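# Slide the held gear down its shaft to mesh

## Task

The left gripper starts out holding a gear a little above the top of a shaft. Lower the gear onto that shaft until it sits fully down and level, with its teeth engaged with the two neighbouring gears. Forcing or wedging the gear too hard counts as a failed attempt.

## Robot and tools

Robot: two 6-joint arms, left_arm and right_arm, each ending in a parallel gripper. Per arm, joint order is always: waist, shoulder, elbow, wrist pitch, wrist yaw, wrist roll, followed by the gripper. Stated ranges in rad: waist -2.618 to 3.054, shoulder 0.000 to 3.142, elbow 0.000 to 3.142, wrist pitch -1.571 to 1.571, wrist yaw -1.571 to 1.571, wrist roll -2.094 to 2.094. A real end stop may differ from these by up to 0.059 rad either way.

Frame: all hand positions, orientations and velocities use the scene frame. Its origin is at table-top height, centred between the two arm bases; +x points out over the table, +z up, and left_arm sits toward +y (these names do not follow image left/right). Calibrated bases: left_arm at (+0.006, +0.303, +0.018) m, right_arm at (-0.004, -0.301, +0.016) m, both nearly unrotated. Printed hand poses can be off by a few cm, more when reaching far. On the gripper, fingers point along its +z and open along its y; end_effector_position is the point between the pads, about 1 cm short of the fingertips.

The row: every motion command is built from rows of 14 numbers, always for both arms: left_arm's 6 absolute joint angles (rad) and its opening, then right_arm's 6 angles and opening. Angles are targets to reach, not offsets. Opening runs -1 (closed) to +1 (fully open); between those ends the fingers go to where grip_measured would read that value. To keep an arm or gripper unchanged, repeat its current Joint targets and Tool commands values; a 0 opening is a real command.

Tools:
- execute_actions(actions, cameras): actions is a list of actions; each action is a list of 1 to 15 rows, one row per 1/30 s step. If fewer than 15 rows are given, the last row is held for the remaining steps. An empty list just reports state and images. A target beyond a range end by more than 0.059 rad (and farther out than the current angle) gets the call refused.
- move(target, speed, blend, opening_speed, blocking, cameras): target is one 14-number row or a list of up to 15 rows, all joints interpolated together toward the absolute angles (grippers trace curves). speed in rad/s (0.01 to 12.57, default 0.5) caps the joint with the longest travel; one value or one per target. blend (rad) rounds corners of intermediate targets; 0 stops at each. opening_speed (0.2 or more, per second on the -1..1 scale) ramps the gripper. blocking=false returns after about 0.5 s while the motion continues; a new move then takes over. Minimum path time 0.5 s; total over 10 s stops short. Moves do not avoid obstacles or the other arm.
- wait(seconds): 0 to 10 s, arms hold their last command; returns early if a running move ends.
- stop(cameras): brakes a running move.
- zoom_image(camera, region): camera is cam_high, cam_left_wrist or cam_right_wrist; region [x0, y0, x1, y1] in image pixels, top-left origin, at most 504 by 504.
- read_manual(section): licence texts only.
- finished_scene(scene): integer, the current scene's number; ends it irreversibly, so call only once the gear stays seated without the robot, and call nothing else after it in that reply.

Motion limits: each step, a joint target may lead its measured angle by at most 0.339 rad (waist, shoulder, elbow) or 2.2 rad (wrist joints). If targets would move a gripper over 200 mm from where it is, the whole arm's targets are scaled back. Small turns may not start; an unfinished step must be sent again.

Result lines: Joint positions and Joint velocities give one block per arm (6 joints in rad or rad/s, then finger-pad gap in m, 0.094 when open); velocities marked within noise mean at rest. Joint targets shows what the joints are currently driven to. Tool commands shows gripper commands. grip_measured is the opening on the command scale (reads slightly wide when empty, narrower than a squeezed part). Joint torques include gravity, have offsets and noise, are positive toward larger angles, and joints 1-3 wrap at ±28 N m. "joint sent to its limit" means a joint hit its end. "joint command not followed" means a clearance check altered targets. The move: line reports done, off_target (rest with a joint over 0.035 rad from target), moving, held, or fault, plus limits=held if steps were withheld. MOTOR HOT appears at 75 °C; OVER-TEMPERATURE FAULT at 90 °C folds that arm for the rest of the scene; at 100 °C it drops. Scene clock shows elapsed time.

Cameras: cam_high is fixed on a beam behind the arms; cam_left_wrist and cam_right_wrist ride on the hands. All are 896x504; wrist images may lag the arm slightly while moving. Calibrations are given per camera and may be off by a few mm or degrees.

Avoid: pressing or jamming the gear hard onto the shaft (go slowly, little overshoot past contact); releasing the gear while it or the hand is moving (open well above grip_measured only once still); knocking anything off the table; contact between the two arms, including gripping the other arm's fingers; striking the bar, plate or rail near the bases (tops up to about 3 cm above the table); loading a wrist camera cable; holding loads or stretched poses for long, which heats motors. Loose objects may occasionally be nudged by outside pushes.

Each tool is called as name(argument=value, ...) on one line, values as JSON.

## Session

execute_actions(actions=[])

zoom_image(camera="cam_left_wrist", region=[340, 80, 640, 380])

zoom_image(camera="cam_high", region=[310, 120, 490, 280])

Scene clock: 0.00 s.
left_arm: end_effector_position=(+0.2964, +0.1137, +0.1413) grip_measured=-0.592 end_effector_quat_wxyz=(+0.059, +0.874, +0.483, +0.014) | right_arm: end_effector_position=(+0.3868, -0.3182, +0.4168) grip_measured=+1.000 end_effector_quat_wxyz=(+0.701, +0.016, +0.713, +0.009)
Joint positions: left_arm=[-0.52 1.745 1.479 -1.188 0.012 1.553 0.019] | right_arm=[0 1.047 1.047 0 0 0 0.094]
Joint velocities: within noise
Joint torques (N m): no reading
Motor temperatures (°C): left_arm=[24 28 26 22 24 23 27] | right_arm=[21 26 27 32 25 25 22]
Heat: left arm: 28 °C; right arm: 32 °C.
Joint targets: left_arm=[-0.522 1.741 1.483 -1.212 0.021 1.553] | right_arm=[0.002 1.038 1.053 -0.009 -0.003 -0.001]
Tool commands: left_gripper/opening=-1.0 right_gripper/opening=+1.0

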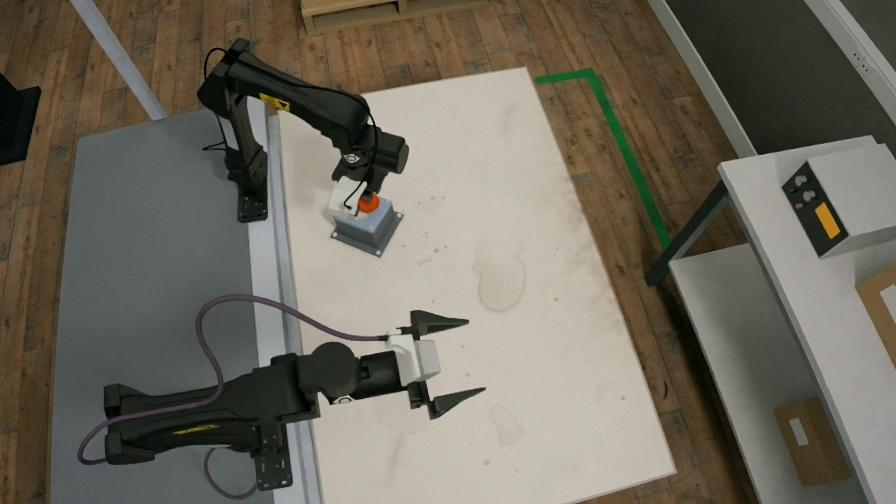

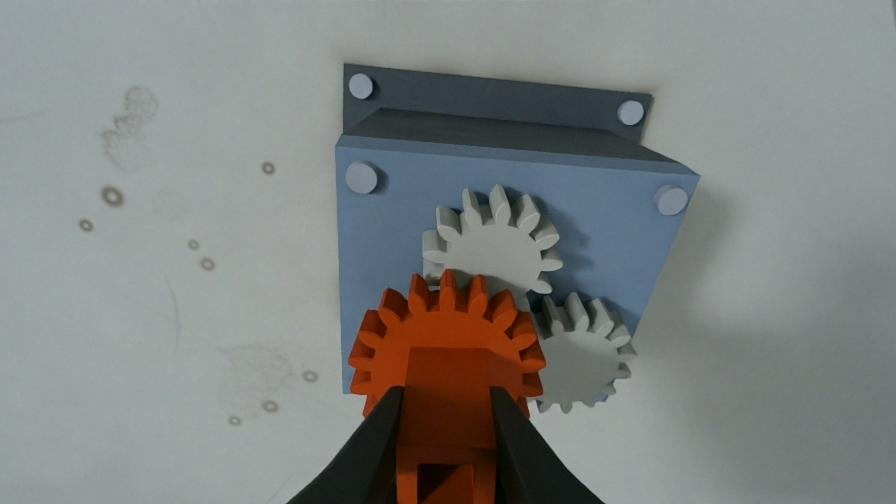

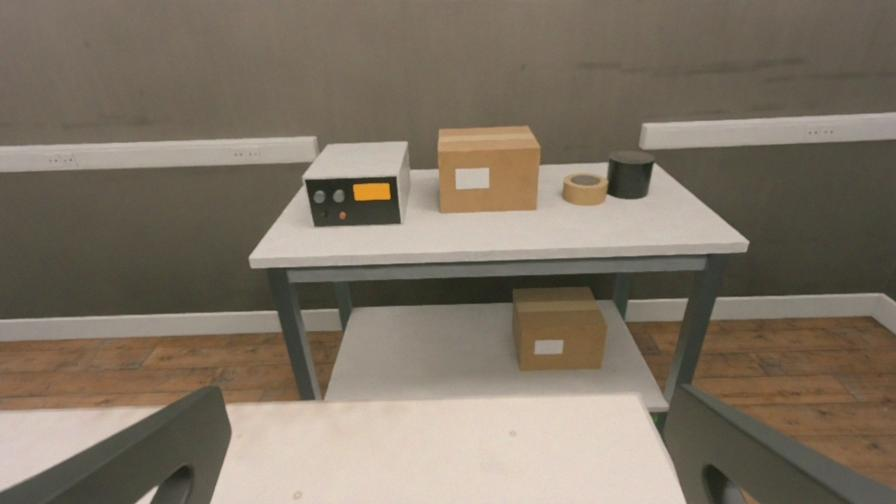

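Scaled by 1.680.

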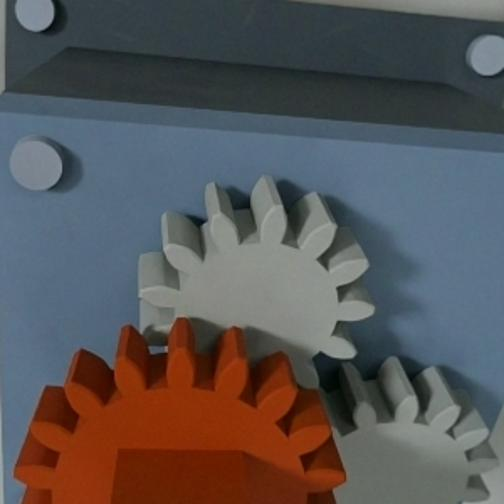

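Scaled by 2.800.

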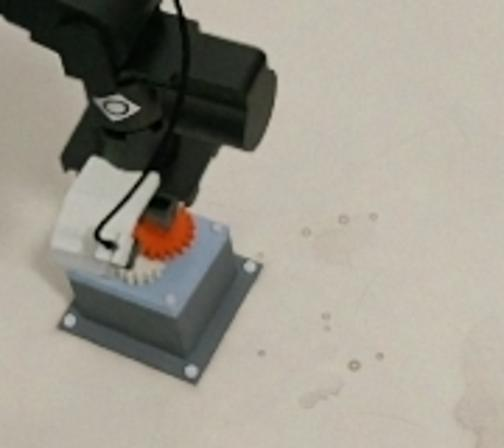

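move(target=[[-0.522,1.765,1.748,-1.457,0.021,1.553,-1,0.15,1.6,0.9,0.7,-0.65,-0.8,1],[-0.422,1.765,1.748,-1.457,0.021,1.553,-1,0.279,2.144,0.698,1.446,-1.30,-1.57,1]], speed=0.6)

zoom_image(camera="cam_left_wrist", region=[400, 40, 640, 260])

zoom_image(camera="cam_left_wrist", region=[400, 120, 500, 220])

zoom_image(camera="cam_left_wrist", region=[400, 20, 560, 160])

zoom_image(camera="cam_left_wrist", region=[480, 100, 640, 240])

Scene clock: 17.77 s.
left_arm: end_effector_position=(+0.3122, +0.1441, +0.2030) grip_measured=-0.592 end_effector_quat_wxyz=(+0.064, +0.849, +0.524, +0.019) | right_arm: end_effector_position=(+0.3182, -0.0399, +0.1286) grip_measured=+1.000 end_effector_quat_wxyz=(+0.717, -0.696, +0.020, +0.002)
Joint positions: left_arm=[-0.424 1.748 1.73 -1.423 0.012 1.553 0.019] | right_arm=[0.27 2.125 0.709 1.397 -1.284 -1.575 0.094]
Joint velocities: within noise
Joint torques (N m): left_arm=[0.29 -5.91 6.42 0.3 0.11 0] | right_arm=[0.72 -7.36 3.66 2.04 -0.21 0.07]
Motor temperatures (°C): left_arm=[24 29 28 22 24 23 28] | right_arm=[21 26 28 35 25 25 22]
Heat: left arm: 29 °C; right arm: 35 °C.
Joint targets: left_arm=[-0.422 1.765 1.748 -1.457 0.021 1.553] | right_arm=[0.279 2.144 0.698 1.446 -1.300 -1.570]
move: off_target (right_arm); right_arm: the wrist pitch is farthest, 0.049 rad from its target
camera_calibration:
cam_left_wrist: T_world_to_cam=[[-0.894982, 0.427738, -0.126682, 0.24195], [0.353518, 0.853241, 0.383414, -0.273135], [0.27209, 0.298364, -0.914847, 0.147798], [0, 0, 0, 1]] pos_world=[0.272884, 0.085461, 0.270587]
cam_right_wrist: T_world_to_cam=[[0.0321443, -0.0172731, 0.999334, -0.13955], [0.891623, -0.451307, -0.0364803, -0.260996], [0.451636, 0.892202, 0.000894122, -0.0211646], [0, 0, 0, 1]] pos_world=[0.246754, -0.101316, 0.129954]

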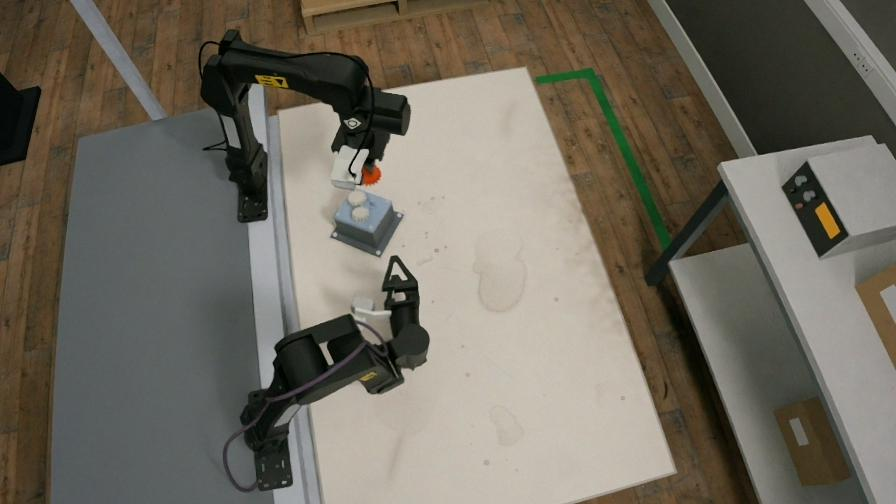

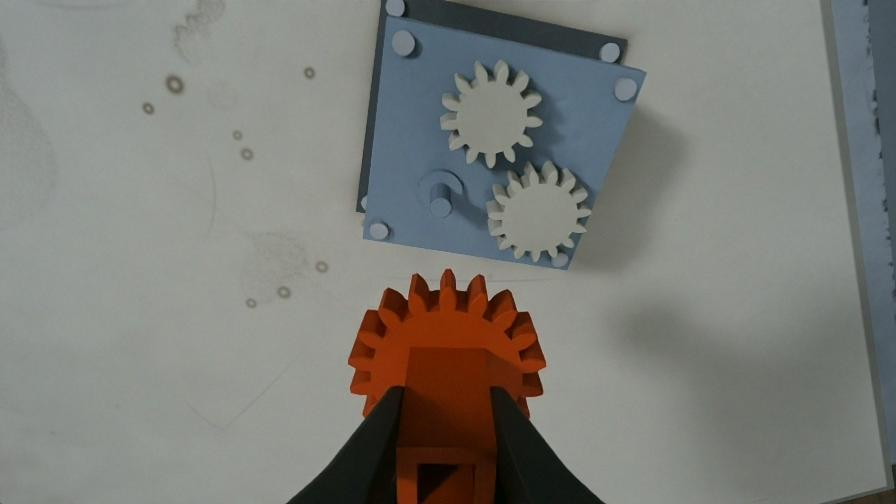

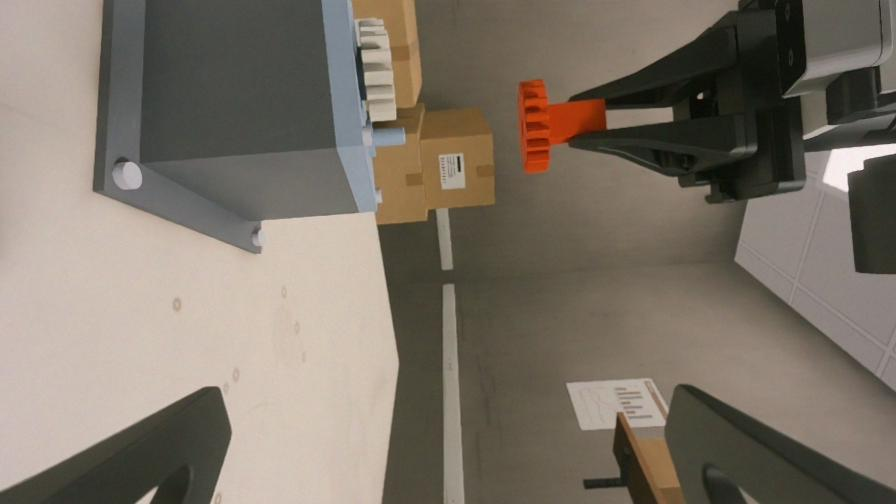

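Scaled by 2.100.

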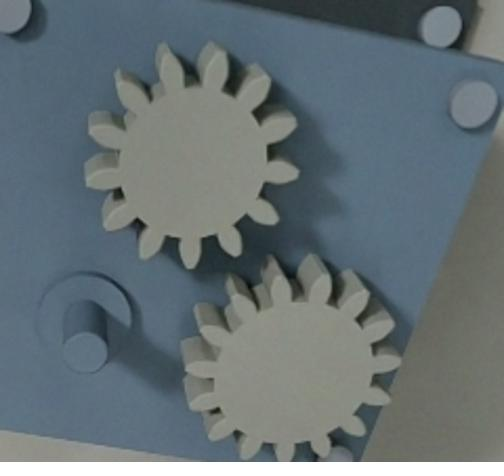

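Scaled by 5.040.

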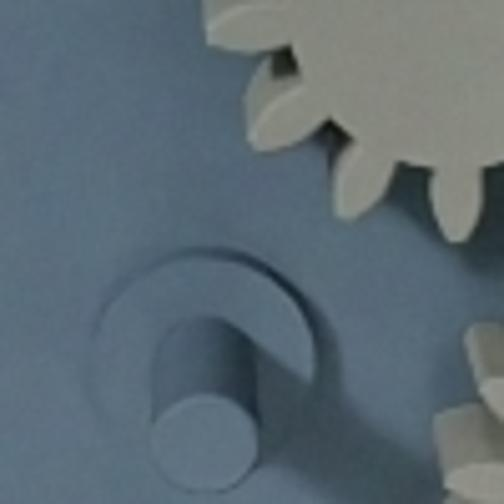

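Scaled by 3.150.

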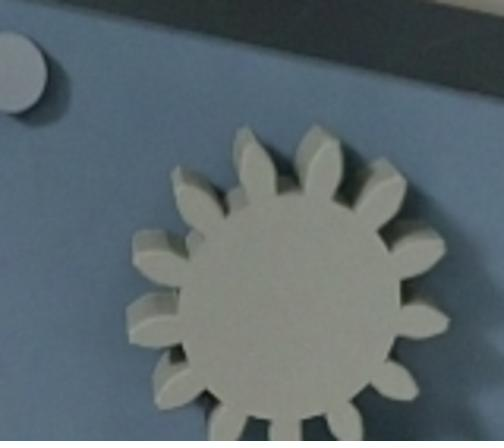

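Scaled by 3.150.

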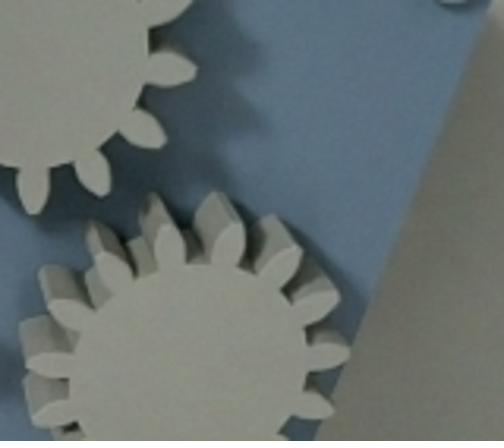

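zoom_image(camera="cam_left_wrist", region=[480, 155, 600, 275])

zoom_image(camera="cam_left_wrist", region=[340, 255, 560, 425])

Scaled by 4.200.

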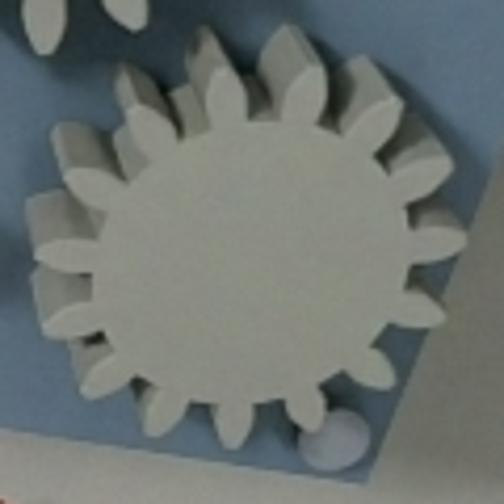

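Scaled by 2.291.

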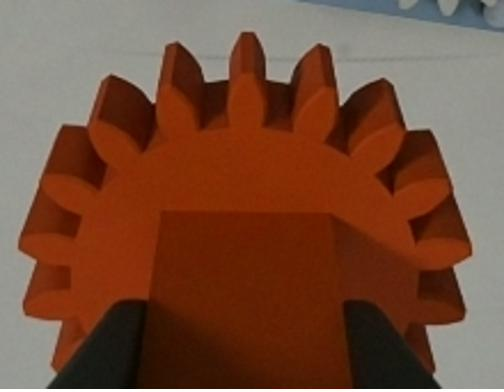

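move(target=[[-0.495,1.693,1.484,-1.222,0.021,1.535,-1,0.279,2.144,0.698,1.446,-1.30,-1.57,1]], speed=0.3, cameras=["cam_left_wrist","cam_right_wrist"])

zoom_image(camera="cam_right_wrist", region=[320, 60, 480, 220])

zoom_image(camera="cam_left_wrist", region=[400, 160, 660, 380])

Scene clock: 94.53 s.
left_arm: end_effector_position=(+0.3012, +0.1236, +0.1535) grip_measured=-0.592 end_effector_quat_wxyz=(+0.068, +0.863, +0.500, +0.019) | right_arm: end_effector_position=(+0.3180, -0.0399, +0.1286) grip_measured=+1.000 end_effector_quat_wxyz=(+0.718, -0.696, +0.020, +0.002)
Joint positions: left_arm=[-0.489 1.719 1.496 -1.209 0.012 1.543 0.019] | right_arm=[0.27 2.125 0.709 1.398 -1.285 -1.575 0.094]
Joint velocities: within noise
Joint torques (N m): left_arm=[-0.4 -9.73 4.38 0.52 0.11 -0.09] | right_arm=[0.72 -7.36 3.67 2.07 -0.18 0.05]
Motor temperatures (°C): left_arm=[24 30 28 22 24 23 29] | right_arm=[21 27 27 41 25 25 22]
Heat: left arm: 30 °C; right arm: 41 °C.
Joint targets: left_arm=[-0.495 1.693 1.484 -1.222 0.021 1.535] | right_arm=[0.279 2.144 0.698 1.446 -1.300 -1.570]
move: off_target (right_arm); right_arm: the wrist pitch is farthest, 0.048 rad from its target
camera_calibration:
cam_left_wrist: T_world_to_cam=[[-0.869494, 0.475109, -0.135095, 0.222333], [0.396936, 0.834869, 0.381361, -0.243308], [0.293974, 0.277967, -0.914502, 0.107555], [0, 0, 0, 1]] pos_world=[0.258277, 0.0676012, 0.221183]
cam_right_wrist: T_world_to_cam=[[0.0313942, -0.0174233, 0.999355, -0.139383], [0.891951, -0.450706, -0.035878, -0.261048], [0.45104, 0.892503, 0.0013912, -0.0209177], [0, 0, 0, 1]] pos_world=[0.246653, -0.101415, 0.129956]
Images, in order (width x height): cam_left_wrist 896x504, cam_right_wrist 896x504.

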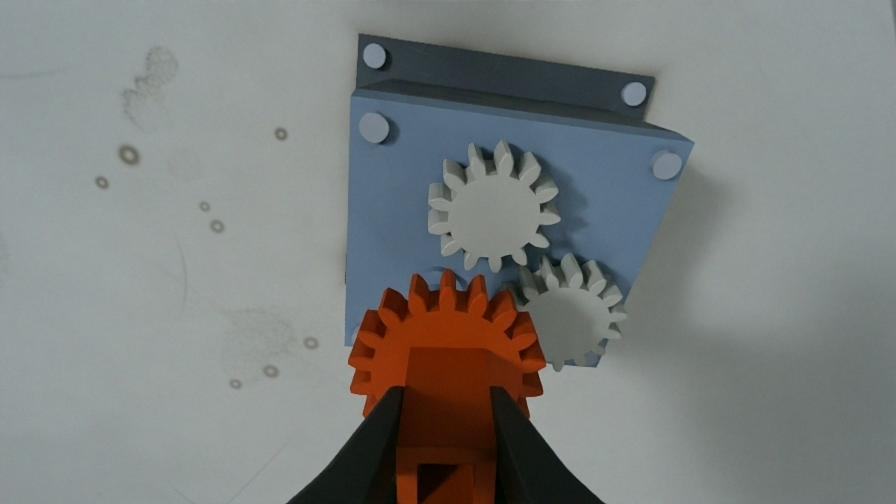

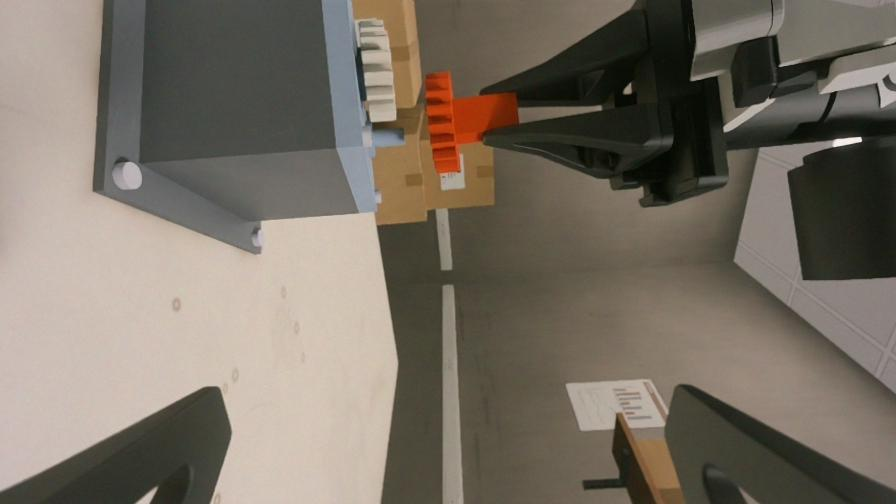

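Scaled by 3.150.

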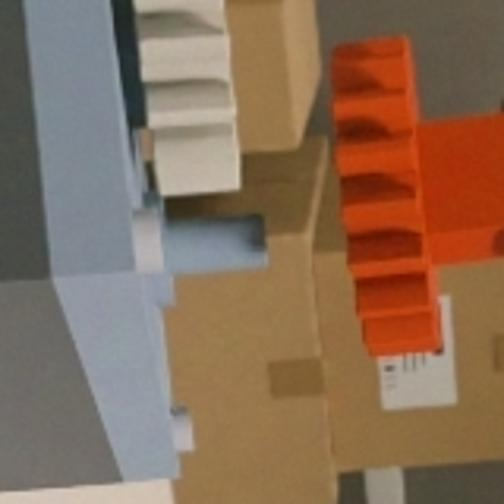

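Scaled by 1.938.

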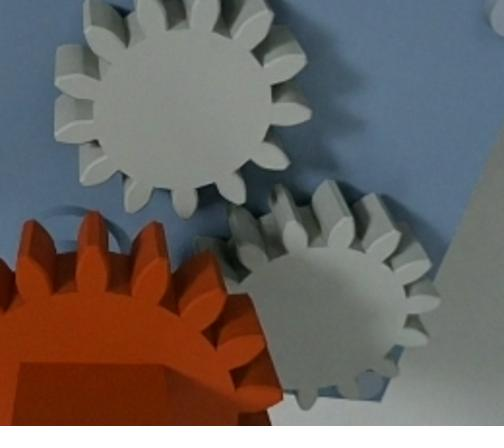

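move(target=[[-0.495,1.757,1.516,-1.2095,0.021,1.535,-1,0.279,2.144,0.698,1.446,-1.30,-1.57,1]], speed=0.08, cameras=["cam_left_wrist","cam_right_wrist"])

zoom_image(camera="cam_right_wrist", region=[320, 60, 480, 220])

zoom_image(camera="cam_left_wrist", region=[400, 160, 660, 380])

Scene clock: 120.20 s.
left_arm: end_effector_position=(+0.3041, +0.1217, +0.1466) grip_measured=-0.592 end_effector_quat_wxyz=(+0.064, +0.863, +0.501, +0.017) | right_arm: end_effector_position=(+0.3180, -0.0399, +0.1286) grip_measured=+1.000 end_effector_quat_wxyz=(+0.718, -0.696, +0.020, +0.002)
Joint positions: left_arm=[-0.489 1.742 1.496 -1.196 0.012 1.542 0.019] | right_arm=[0.27 2.125 0.709 1.398 -1.285 -1.575 0.094]
Joint velocities: within noise
Joint torques (N m): left_arm=[-0.42 -6.19 6.76 0.49 0.1 -0.09] | right_arm=[0.7 -7.36 3.66 2.07 -0.18 0.06]
Motor temperatures (°C): left_arm=[24 32 28 22 24 23 29] | right_arm=[21 27 27 42 25 25 22]
Heat: left arm: 32 °C; right arm: 42 °C.
Joint targets: left_arm=[-0.495 1.757 1.516 -1.210 0.021 1.535] | right_arm=[0.279 2.144 0.698 1.446 -1.300 -1.570]
move: off_target (right_arm); right_arm: the wrist pitch is farthest, 0.048 rad from its target
camera_calibration:
cam_left_wrist: T_world_to_cam=[[-0.870659, 0.475563, -0.125674, 0.223795], [0.399851, 0.833063, 0.382263, -0.240986], [0.286484, 0.28257, -0.915468, 0.102727], [0, 0, 0, 1]] pos_world=[0.261778, 0.0653001, 0.214288]
cam_right_wrist: T_world_to_cam=[[0.0313942, -0.0174233, 0.999355, -0.139383], [0.891951, -0.450706, -0.035878, -0.261048], [0.45104, 0.892503, 0.0013912, -0.0209177], [0, 0, 0, 1]] pos_world=[0.246653, -0.101415, 0.129956]
Images, in order (width x height): cam_left_wrist 896x504, cam_right_wrist 896x504.

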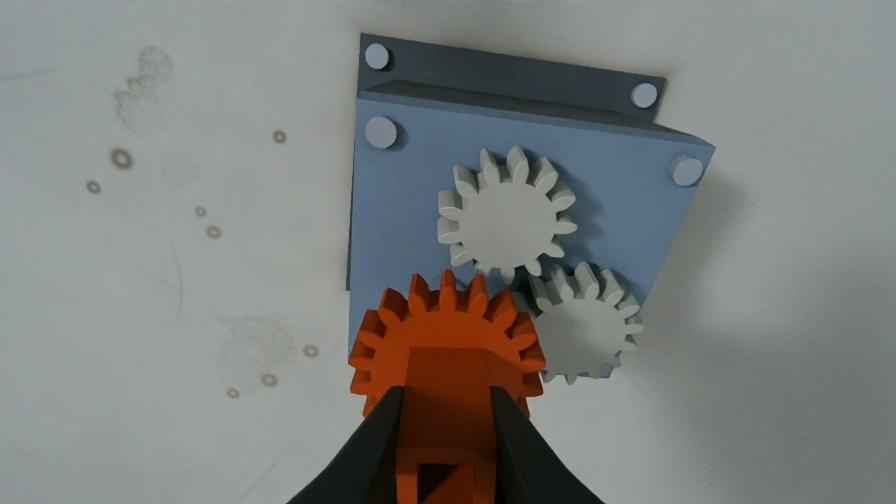

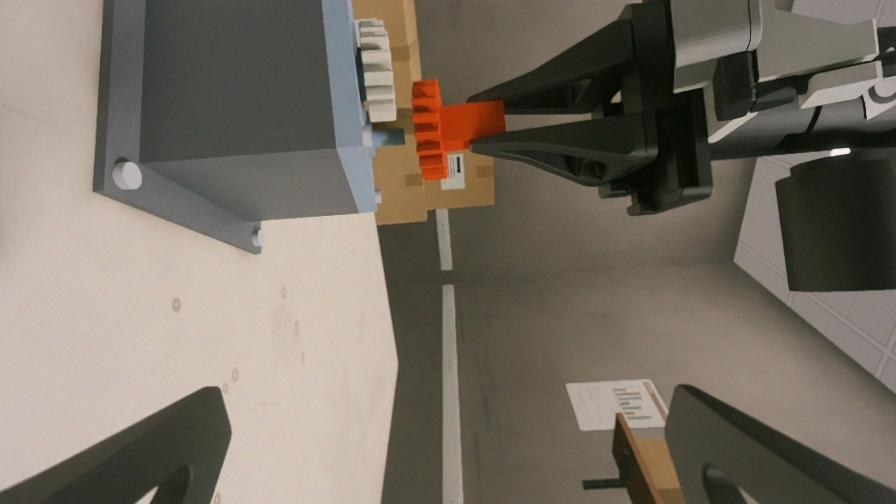

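Scaled by 3.150.

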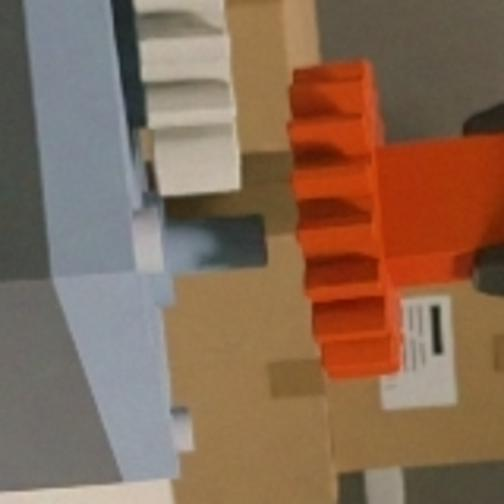

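Scaled by 1.938.

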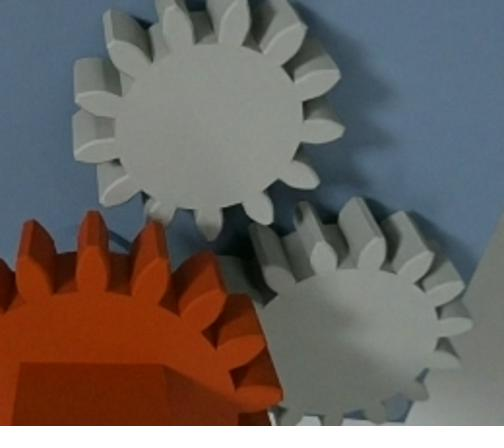

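move(target=[[-0.480,1.768,1.485,-1.190,0.021,1.535,-1,0.279,2.144,0.698,1.446,-1.30,-1.57,1],[-0.480,1.768,1.460,-1.168,0.021,1.535,-1,0.279,2.144,0.698,1.446,-1.30,-1.57,1]], speed=0.06, cameras=["cam_left_wrist","cam_right_wrist"])

zoom_image(camera="cam_right_wrist", region=[320, 60, 480, 220])

zoom_image(camera="cam_left_wrist", region=[400, 160, 660, 380])

Scene clock: 141.13 s.
left_arm: end_effector_position=(+0.3083, +0.1215, +0.1389) grip_measured=-0.592 end_effector_quat_wxyz=(+0.066, +0.861, +0.503, +0.018) | right_arm: end_effector_position=(+0.3180, -0.0399, +0.1286) grip_measured=+1.000 end_effector_quat_wxyz=(+0.718, -0.696, +0.019, +0.001)
Joint positions: left_arm=[-0.483 1.751 1.475 -1.161 0.012 1.542 0.019] | right_arm=[0.27 2.125 0.709 1.398 -1.285 -1.575 0.094]
Joint velocities: within noise
Joint torques (N m): left_arm=[0.34 -6.15 4.14 0.57 0.11 -0.08] | right_arm=[0.72 -7.36 3.67 2.07 -0.18 0.06]
Motor temperatures (°C): left_arm=[24 31 29 22 24 23 29] | right_arm=[21 27 27 42 25 25 22]
Heat: left arm: 31 °C; right arm: 42 °C.
Joint targets: left_arm=[-0.480 1.768 1.460 -1.168 0.021 1.535] | right_arm=[0.279 2.144 0.698 1.446 -1.300 -1.570]
move: off_target (right_arm); right_arm: the wrist pitch is farthest, 0.048 rad from its target
camera_calibration:
cam_left_wrist: T_world_to_cam=[[-0.87298, 0.469771, -0.13123, 0.228723], [0.392813, 0.836621, 0.381789, -0.237812], [0.289144, 0.281745, -0.914886, 0.0937556], [0, 0, 0, 1]] pos_world=[0.265978, 0.0650961, 0.206585]
cam_right_wrist: T_world_to_cam=[[0.0309476, -0.0174195, 0.999369, -0.139275], [0.891966, -0.450708, -0.0354777, -0.261104], [0.451042, 0.892502, 0.00158923, -0.020944], [0, 0, 0, 1]] pos_world=[0.246653, -0.101415, 0.129957]
Images, in order (width x height): cam_left_wrist 896x504, cam_right_wrist 896x504.

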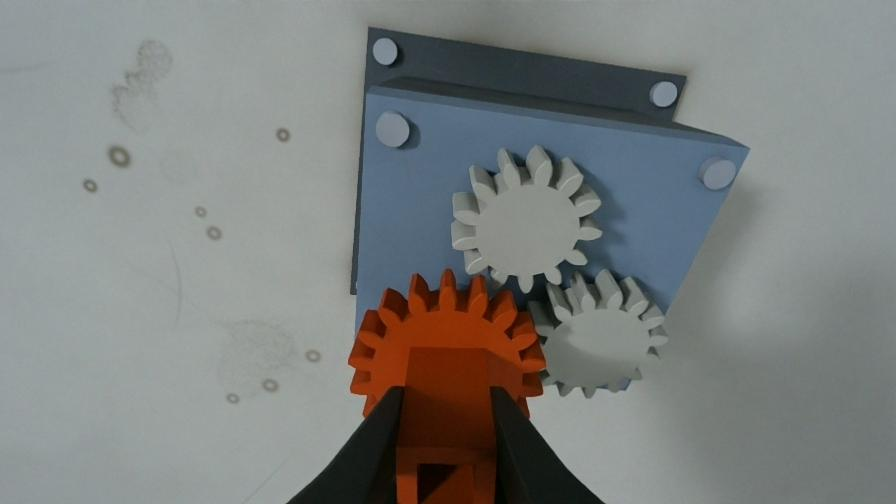

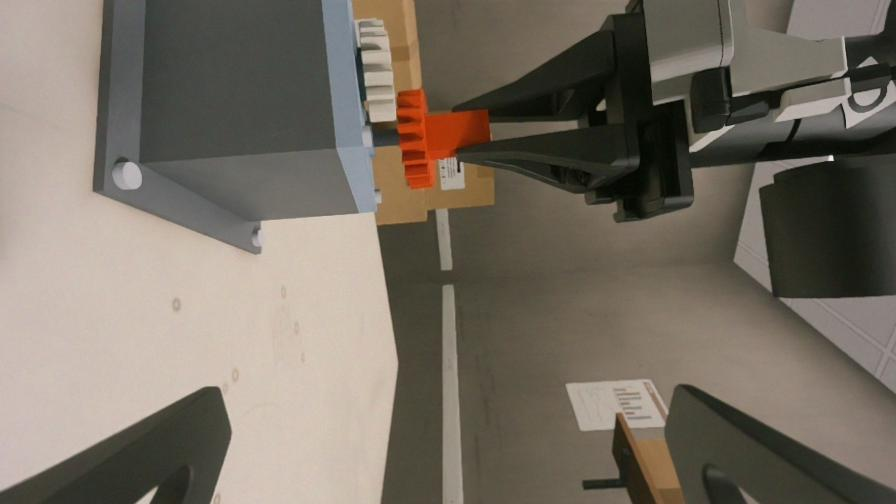

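Scaled by 3.150.

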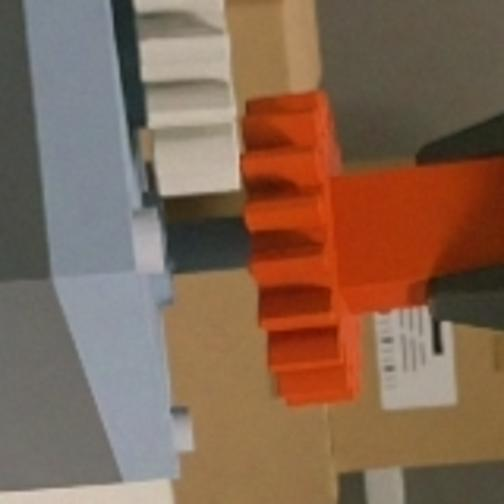

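Scaled by 1.938.

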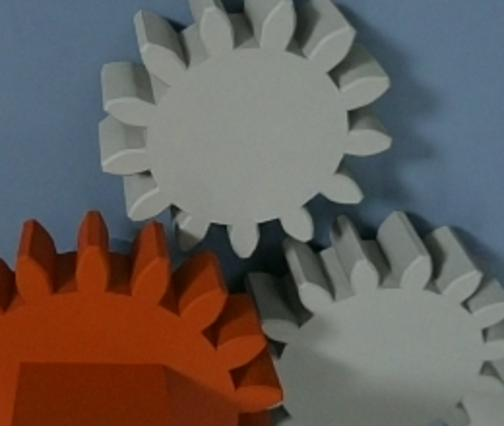

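move(target=[[-0.480,1.790,1.491,-1.185,0.021,1.575,-1,0.279,2.144,0.698,1.446,-1.30,-1.57,1]], speed=0.05, cameras=["cam_left_wrist","cam_right_wrist"])

zoom_image(camera="cam_right_wrist", region=[320, 60, 480, 220])

zoom_image(camera="cam_left_wrist", region=[430, 200, 630, 400])

Scene clock: 166.97 s.
left_arm: end_effector_position=(+0.3084, +0.1214, +0.1383) grip_measured=-0.592 end_effector_quat_wxyz=(+0.063, +0.868, +0.493, +0.017) | right_arm: end_effector_position=(+0.3180, -0.0399, +0.1286) grip_measured=+1.000 end_effector_quat_wxyz=(+0.718, -0.696, +0.019, +0.001)
Joint positions: left_arm=[-0.483 1.759 1.483 -1.169 0.012 1.566 0.019] | right_arm=[0.27 2.125 0.709 1.398 -1.285 -1.575 0.094]
Joint velocities: within noise
Joint torques (N m): left_arm=[0.34 -5.01 5.75 0.46 0.11 0.1] | right_arm=[0.7 -7.35 3.66 2.07 -0.18 0.06]
Motor temperatures (°C): left_arm=[24 29 28 22 24 23 29] | right_arm=[21 27 27 43 25 25 22]
Heat: left arm: 29 °C; right arm: 43 °C.
Joint targets: left_arm=[-0.480 1.790 1.491 -1.185 0.021 1.575] | right_arm=[0.279 2.144 0.698 1.446 -1.300 -1.570]
move: off_target (right_arm); right_arm: the wrist pitch is farthest, 0.048 rad from its target
camera_calibration:
cam_left_wrist: T_world_to_cam=[[-0.862211, 0.491018, -0.124478, 0.222], [0.414081, 0.824748, 0.385133, -0.24305], [0.29177, 0.280521, -0.914428, 0.0924593], [0, 0, 0, 1]] pos_world=[0.265076, 0.065512, 0.205788]
cam_right_wrist: T_world_to_cam=[[0.0309476, -0.0174195, 0.999369, -0.139275], [0.891966, -0.450708, -0.0354777, -0.261104], [0.451042, 0.892502, 0.00158923, -0.020944], [0, 0, 0, 1]] pos_world=[0.246653, -0.101415, 0.129957]
Images, in order (width x height): cam_left_wrist 896x504, cam_right_wrist 896x504.

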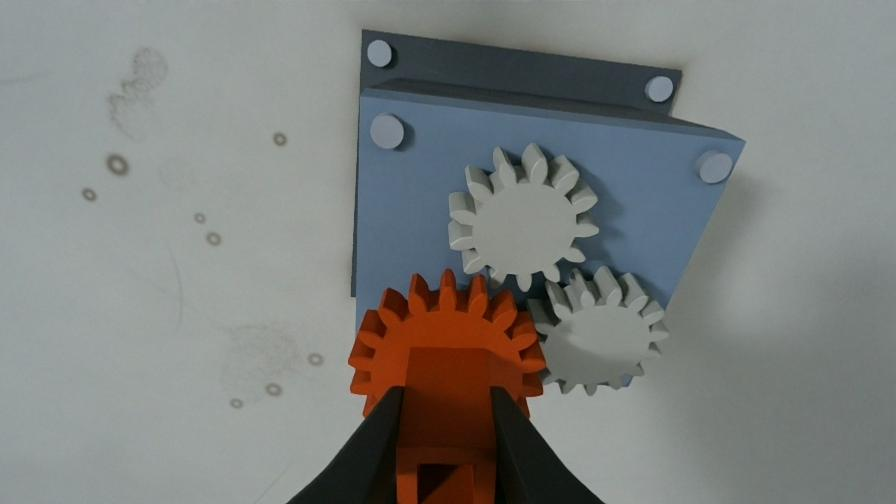

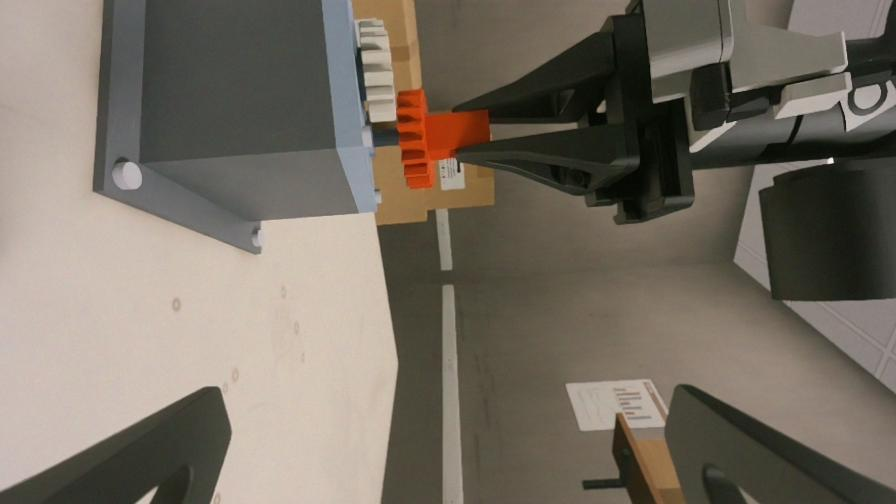

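Scaled by 3.150.

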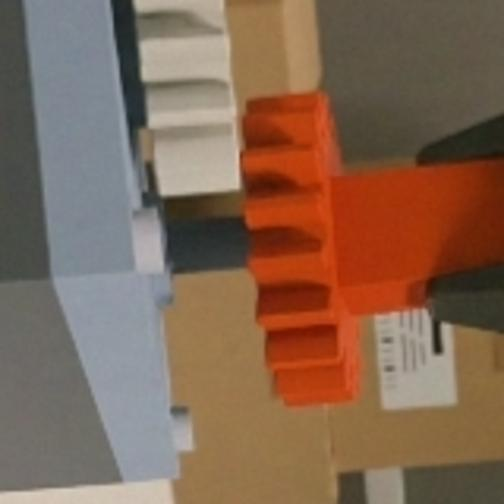

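Scaled by 2.520.

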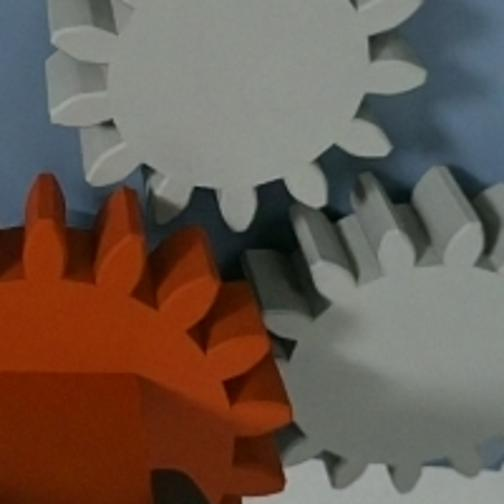

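zoom_image(camera="cam_left_wrist", region=[500, 260, 600, 400])

Scaled by 3.600.

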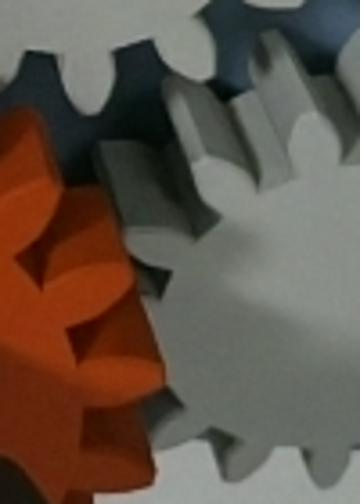

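move(target=[[-0.480,1.790,1.462,-1.165,0.021,1.575,-1,0.279,2.144,0.698,1.446,-1.30,-1.57,1],[-0.480,1.790,1.462,-1.165,0.021,1.63,-1,0.279,2.144,0.698,1.446,-1.30,-1.57,1]], speed=0.05, cameras=["cam_left_wrist","cam_right_wrist"])

zoom_image(camera="cam_right_wrist", region=[320, 60, 480, 220])

zoom_image(camera="cam_left_wrist", region=[430, 200, 630, 400])

zoom_image(camera="cam_left_wrist", region=[500, 260, 600, 400])

Scene clock: 191.97 s.
left_arm: end_effector_position=(+0.3085, +0.1213, +0.1383) grip_measured=-0.592 end_effector_quat_wxyz=(+0.062, +0.881, +0.469, +0.019) | right_arm: end_effector_position=(+0.3180, -0.0399, +0.1286) grip_measured=+1.000 end_effector_quat_wxyz=(+0.718, -0.696, +0.019, +0.001)
Joint positions: left_arm=[-0.483 1.759 1.484 -1.169 0.012 1.621 0.019] | right_arm=[0.27 2.125 0.709 1.398 -1.285 -1.575 0.094]
Joint velocities: within noise
Joint torques (N m): left_arm=[0.32 -5.03 3.7 0.66 0.11 0.09] | right_arm=[0.72 -7.36 3.67 2.07 -0.18 0.06]
Motor temperatures (°C): left_arm=[24 29 28 22 24 23 30] | right_arm=[21 27 27 43 25 25 22]
Heat: left arm: 30 °C; right arm: 43 °C.
Joint targets: left_arm=[-0.480 1.790 1.462 -1.165 0.021 1.630] | right_arm=[0.279 2.144 0.698 1.446 -1.300 -1.570]
move: off_target (right_arm); right_arm: the wrist pitch is farthest, 0.048 rad from its target
camera_calibration:
cam_left_wrist: T_world_to_cam=[[-0.833551, 0.537837, -0.126191, 0.207857], [0.456338, 0.799083, 0.391436, -0.253836], [0.311365, 0.268696, -0.911512, 0.0874303], [0, 0, 0, 1]] pos_world=[0.261872, 0.0675507, 0.205284]
cam_right_wrist: T_world_to_cam=[[0.0309476, -0.0174195, 0.999369, -0.139275], [0.891966, -0.450708, -0.0354777, -0.261104], [0.451042, 0.892502, 0.00158923, -0.020944], [0, 0, 0, 1]] pos_world=[0.246653, -0.101415, 0.129957]
Images, in order (width x height): cam_left_wrist 896x504, cam_right_wrist 896x504.

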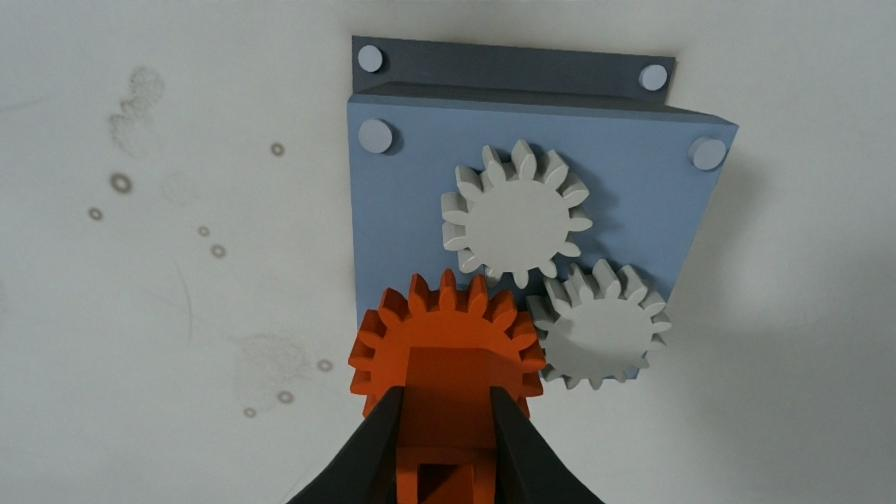

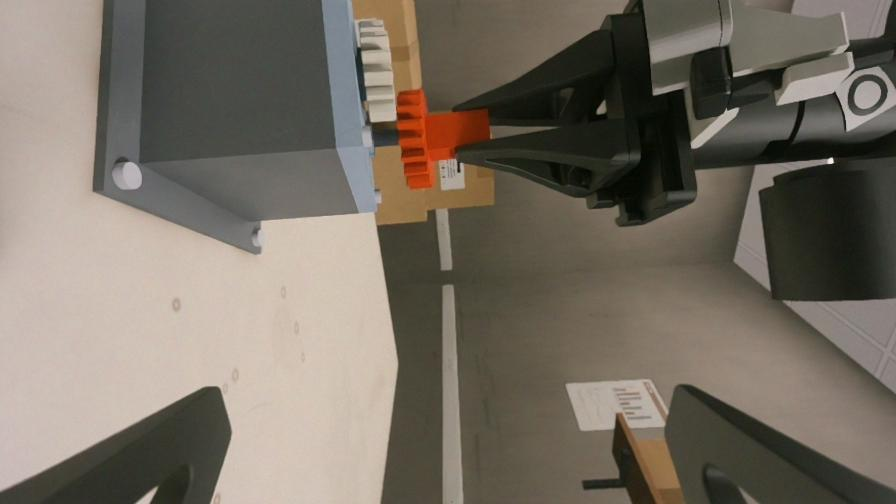

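Scaled by 3.150.

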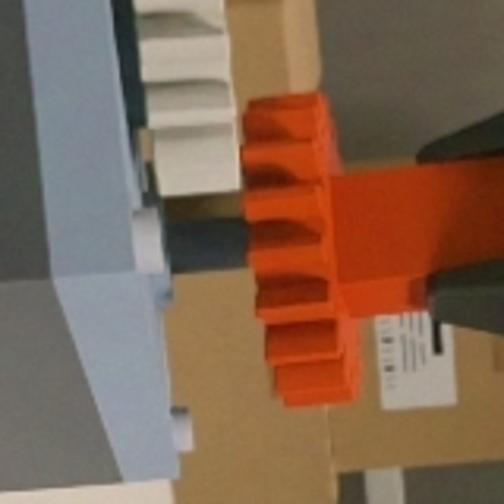

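Scaled by 2.520.

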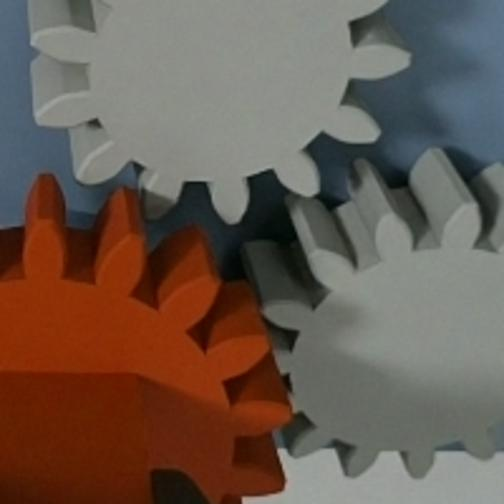

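Scaled by 3.600.

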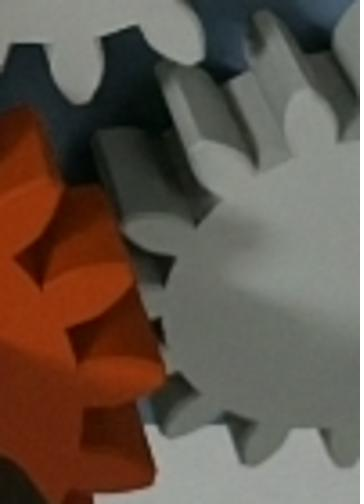

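move(target=[[-0.480,1.790,1.466,-1.168,0.021,1.66,-1,0.279,2.144,0.698,1.446,-1.30,-1.57,1],[-0.480,1.790,1.512,-1.205,0.021,1.66,-1,0.279,2.144,0.698,1.446,-1.30,-1.57,1]], speed=0.06, cameras=[])

move(target=[[-0.480,1.711,1.445,-1.163,0.021,1.615,-1,0.279,2.144,0.698,1.446,-1.30,-1.57,1]], speed=0.06, cameras=["cam_left_wrist","cam_right_wrist"])

zoom_image(camera="cam_right_wrist", region=[320, 60, 480, 220])

zoom_image(camera="cam_left_wrist", region=[430, 200, 630, 400])

zoom_image(camera="cam_left_wrist", region=[500, 260, 600, 400])

Scene clock: 213.37 s.
left_arm: end_effector_position=(+0.3087, +0.1212, +0.1385) grip_measured=-0.592 end_effector_quat_wxyz=(+0.059, +0.888, +0.456, +0.018) | right_arm: end_effector_position=(+0.3180, -0.0399, +0.1286) grip_measured=+1.000 end_effector_quat_wxyz=(+0.718, -0.696, +0.019, +0.001)
Joint positions: left_arm=[-0.483 1.768 1.496 -1.18 0.012 1.651 0.019] | right_arm=[0.27 2.125 0.709 1.398 -1.285 -1.575 0.094]
Joint velocities: within noise
Joint torques (N m): left_arm=[0.32 -5.81 6.42 0.36 0.11 0.1] | right_arm=[0.7 -7.36 3.66 2.07 -0.18 0.06]
Motor temperatures (°C): left_arm=[24 29 28 23 24 23 30] | right_arm=[21 27 27 44 25 25 22]
Heat: left arm: 30 °C; right arm: 44 °C.
Joint targets: left_arm=[-0.480 1.790 1.512 -1.205 0.021 1.660] | right_arm=[0.279 2.144 0.698 1.446 -1.300 -1.570]
move: off_target (right_arm); right_arm: the wrist pitch is farthest, 0.048 rad from its target
No camera images: "cameras" was empty.

Scene clock: 215.07 s.
left_arm: end_effector_position=(+0.3066, +0.1225, +0.1390) grip_measured=-0.592 end_effector_quat_wxyz=(+0.069, +0.881, +0.468, +0.023) | right_arm: end_effector_position=(+0.3180, -0.0399, +0.1286) grip_measured=+1.000 end_effector_quat_wxyz=(+0.718, -0.696, +0.019, +0.001)
Joint positions: left_arm=[-0.483 1.737 1.457 -1.15 0.012 1.623 0.019] | right_arm=[0.27 2.125 0.709 1.398 -1.285 -1.575 0.094]
Joint velocities: within noise
Joint torques (N m): left_arm=[0.32 -9.85 4.33 0.53 0.11 -0.1] | right_arm=[0.73 -7.36 3.66 2.07 -0.18 0.05]
Motor temperatures (°C): left_arm=[24 29 28 23 24 23 30] | right_arm=[21 27 27 44 25 25 22]
Heat: left arm: 30 °C; right arm: 44 °C.
Joint targets: left_arm=[-0.480 1.711 1.445 -1.163 0.021 1.615] | right_arm=[0.279 2.144 0.698 1.446 -1.300 -1.570]
move: off_target (right_arm); right_arm: the wrist pitch is farthest, 0.048 rad from its target
camera_calibration:
cam_left_wrist: T_world_to_cam=[[-0.830687, 0.538503, -0.14133, 0.206857], [0.452767, 0.801146, 0.391365, -0.253348], [0.323977, 0.261112, -0.909318, 0.0851052], [0, 0, 0, 1]] pos_world=[0.258969, 0.0693535, 0.205774]
cam_right_wrist: T_world_to_cam=[[0.0309476, -0.0174195, 0.999369, -0.139275], [0.891966, -0.450708, -0.0354777, -0.261104], [0.451042, 0.892502, 0.00158923, -0.020944], [0, 0, 0, 1]] pos_world=[0.246653, -0.101415, 0.129957]
Images, in order (width x height): cam_left_wrist 896x504, cam_right_wrist 896x504.

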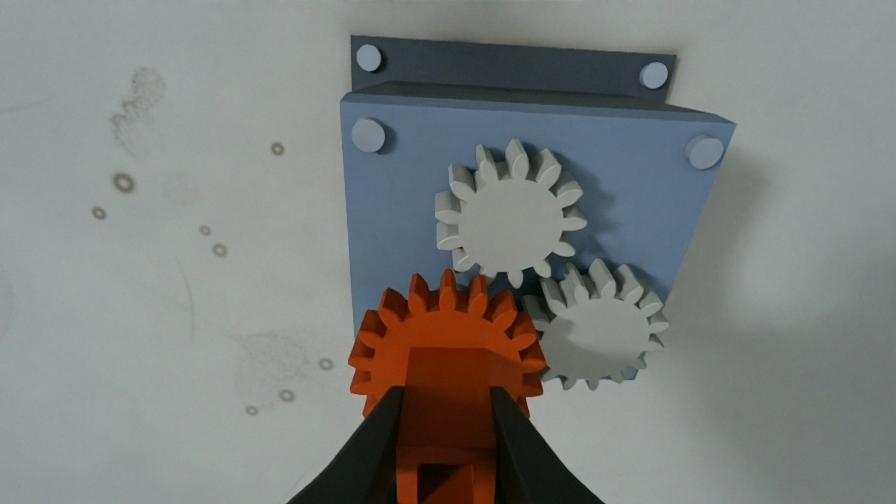

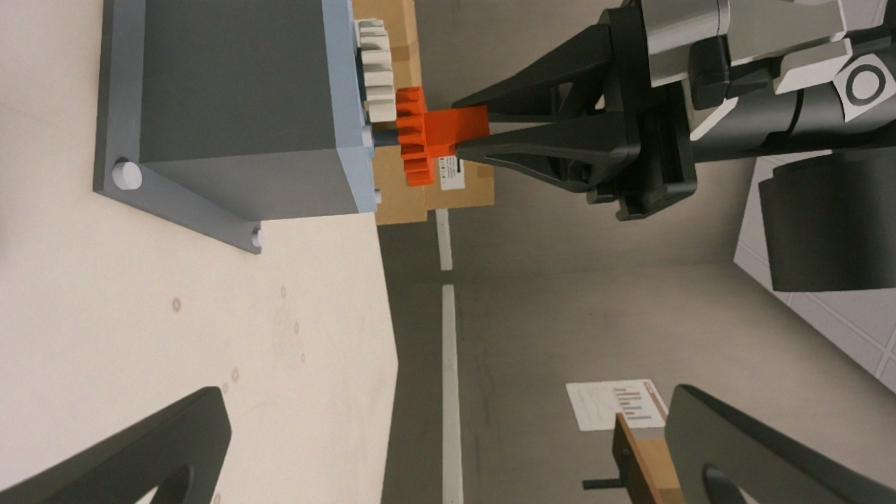

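Scaled by 3.150.

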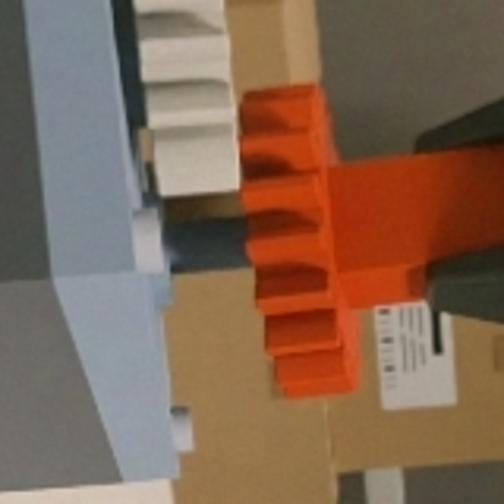

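Scaled by 2.520.

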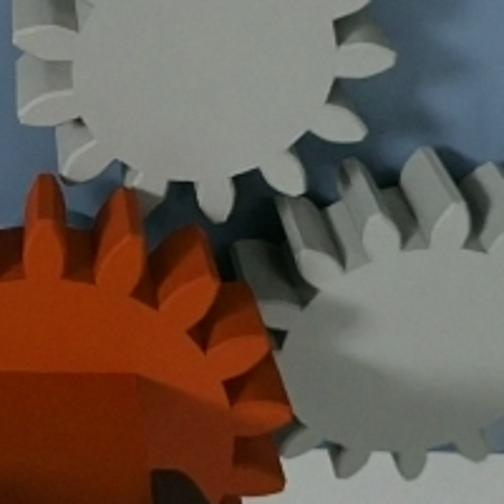

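Scaled by 3.600.

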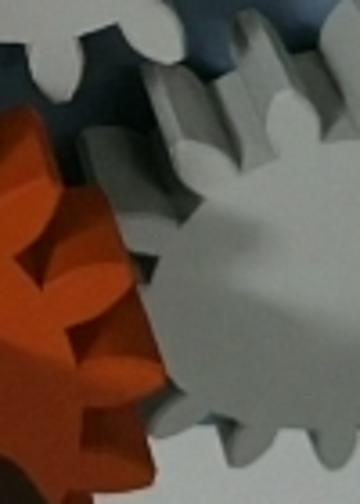

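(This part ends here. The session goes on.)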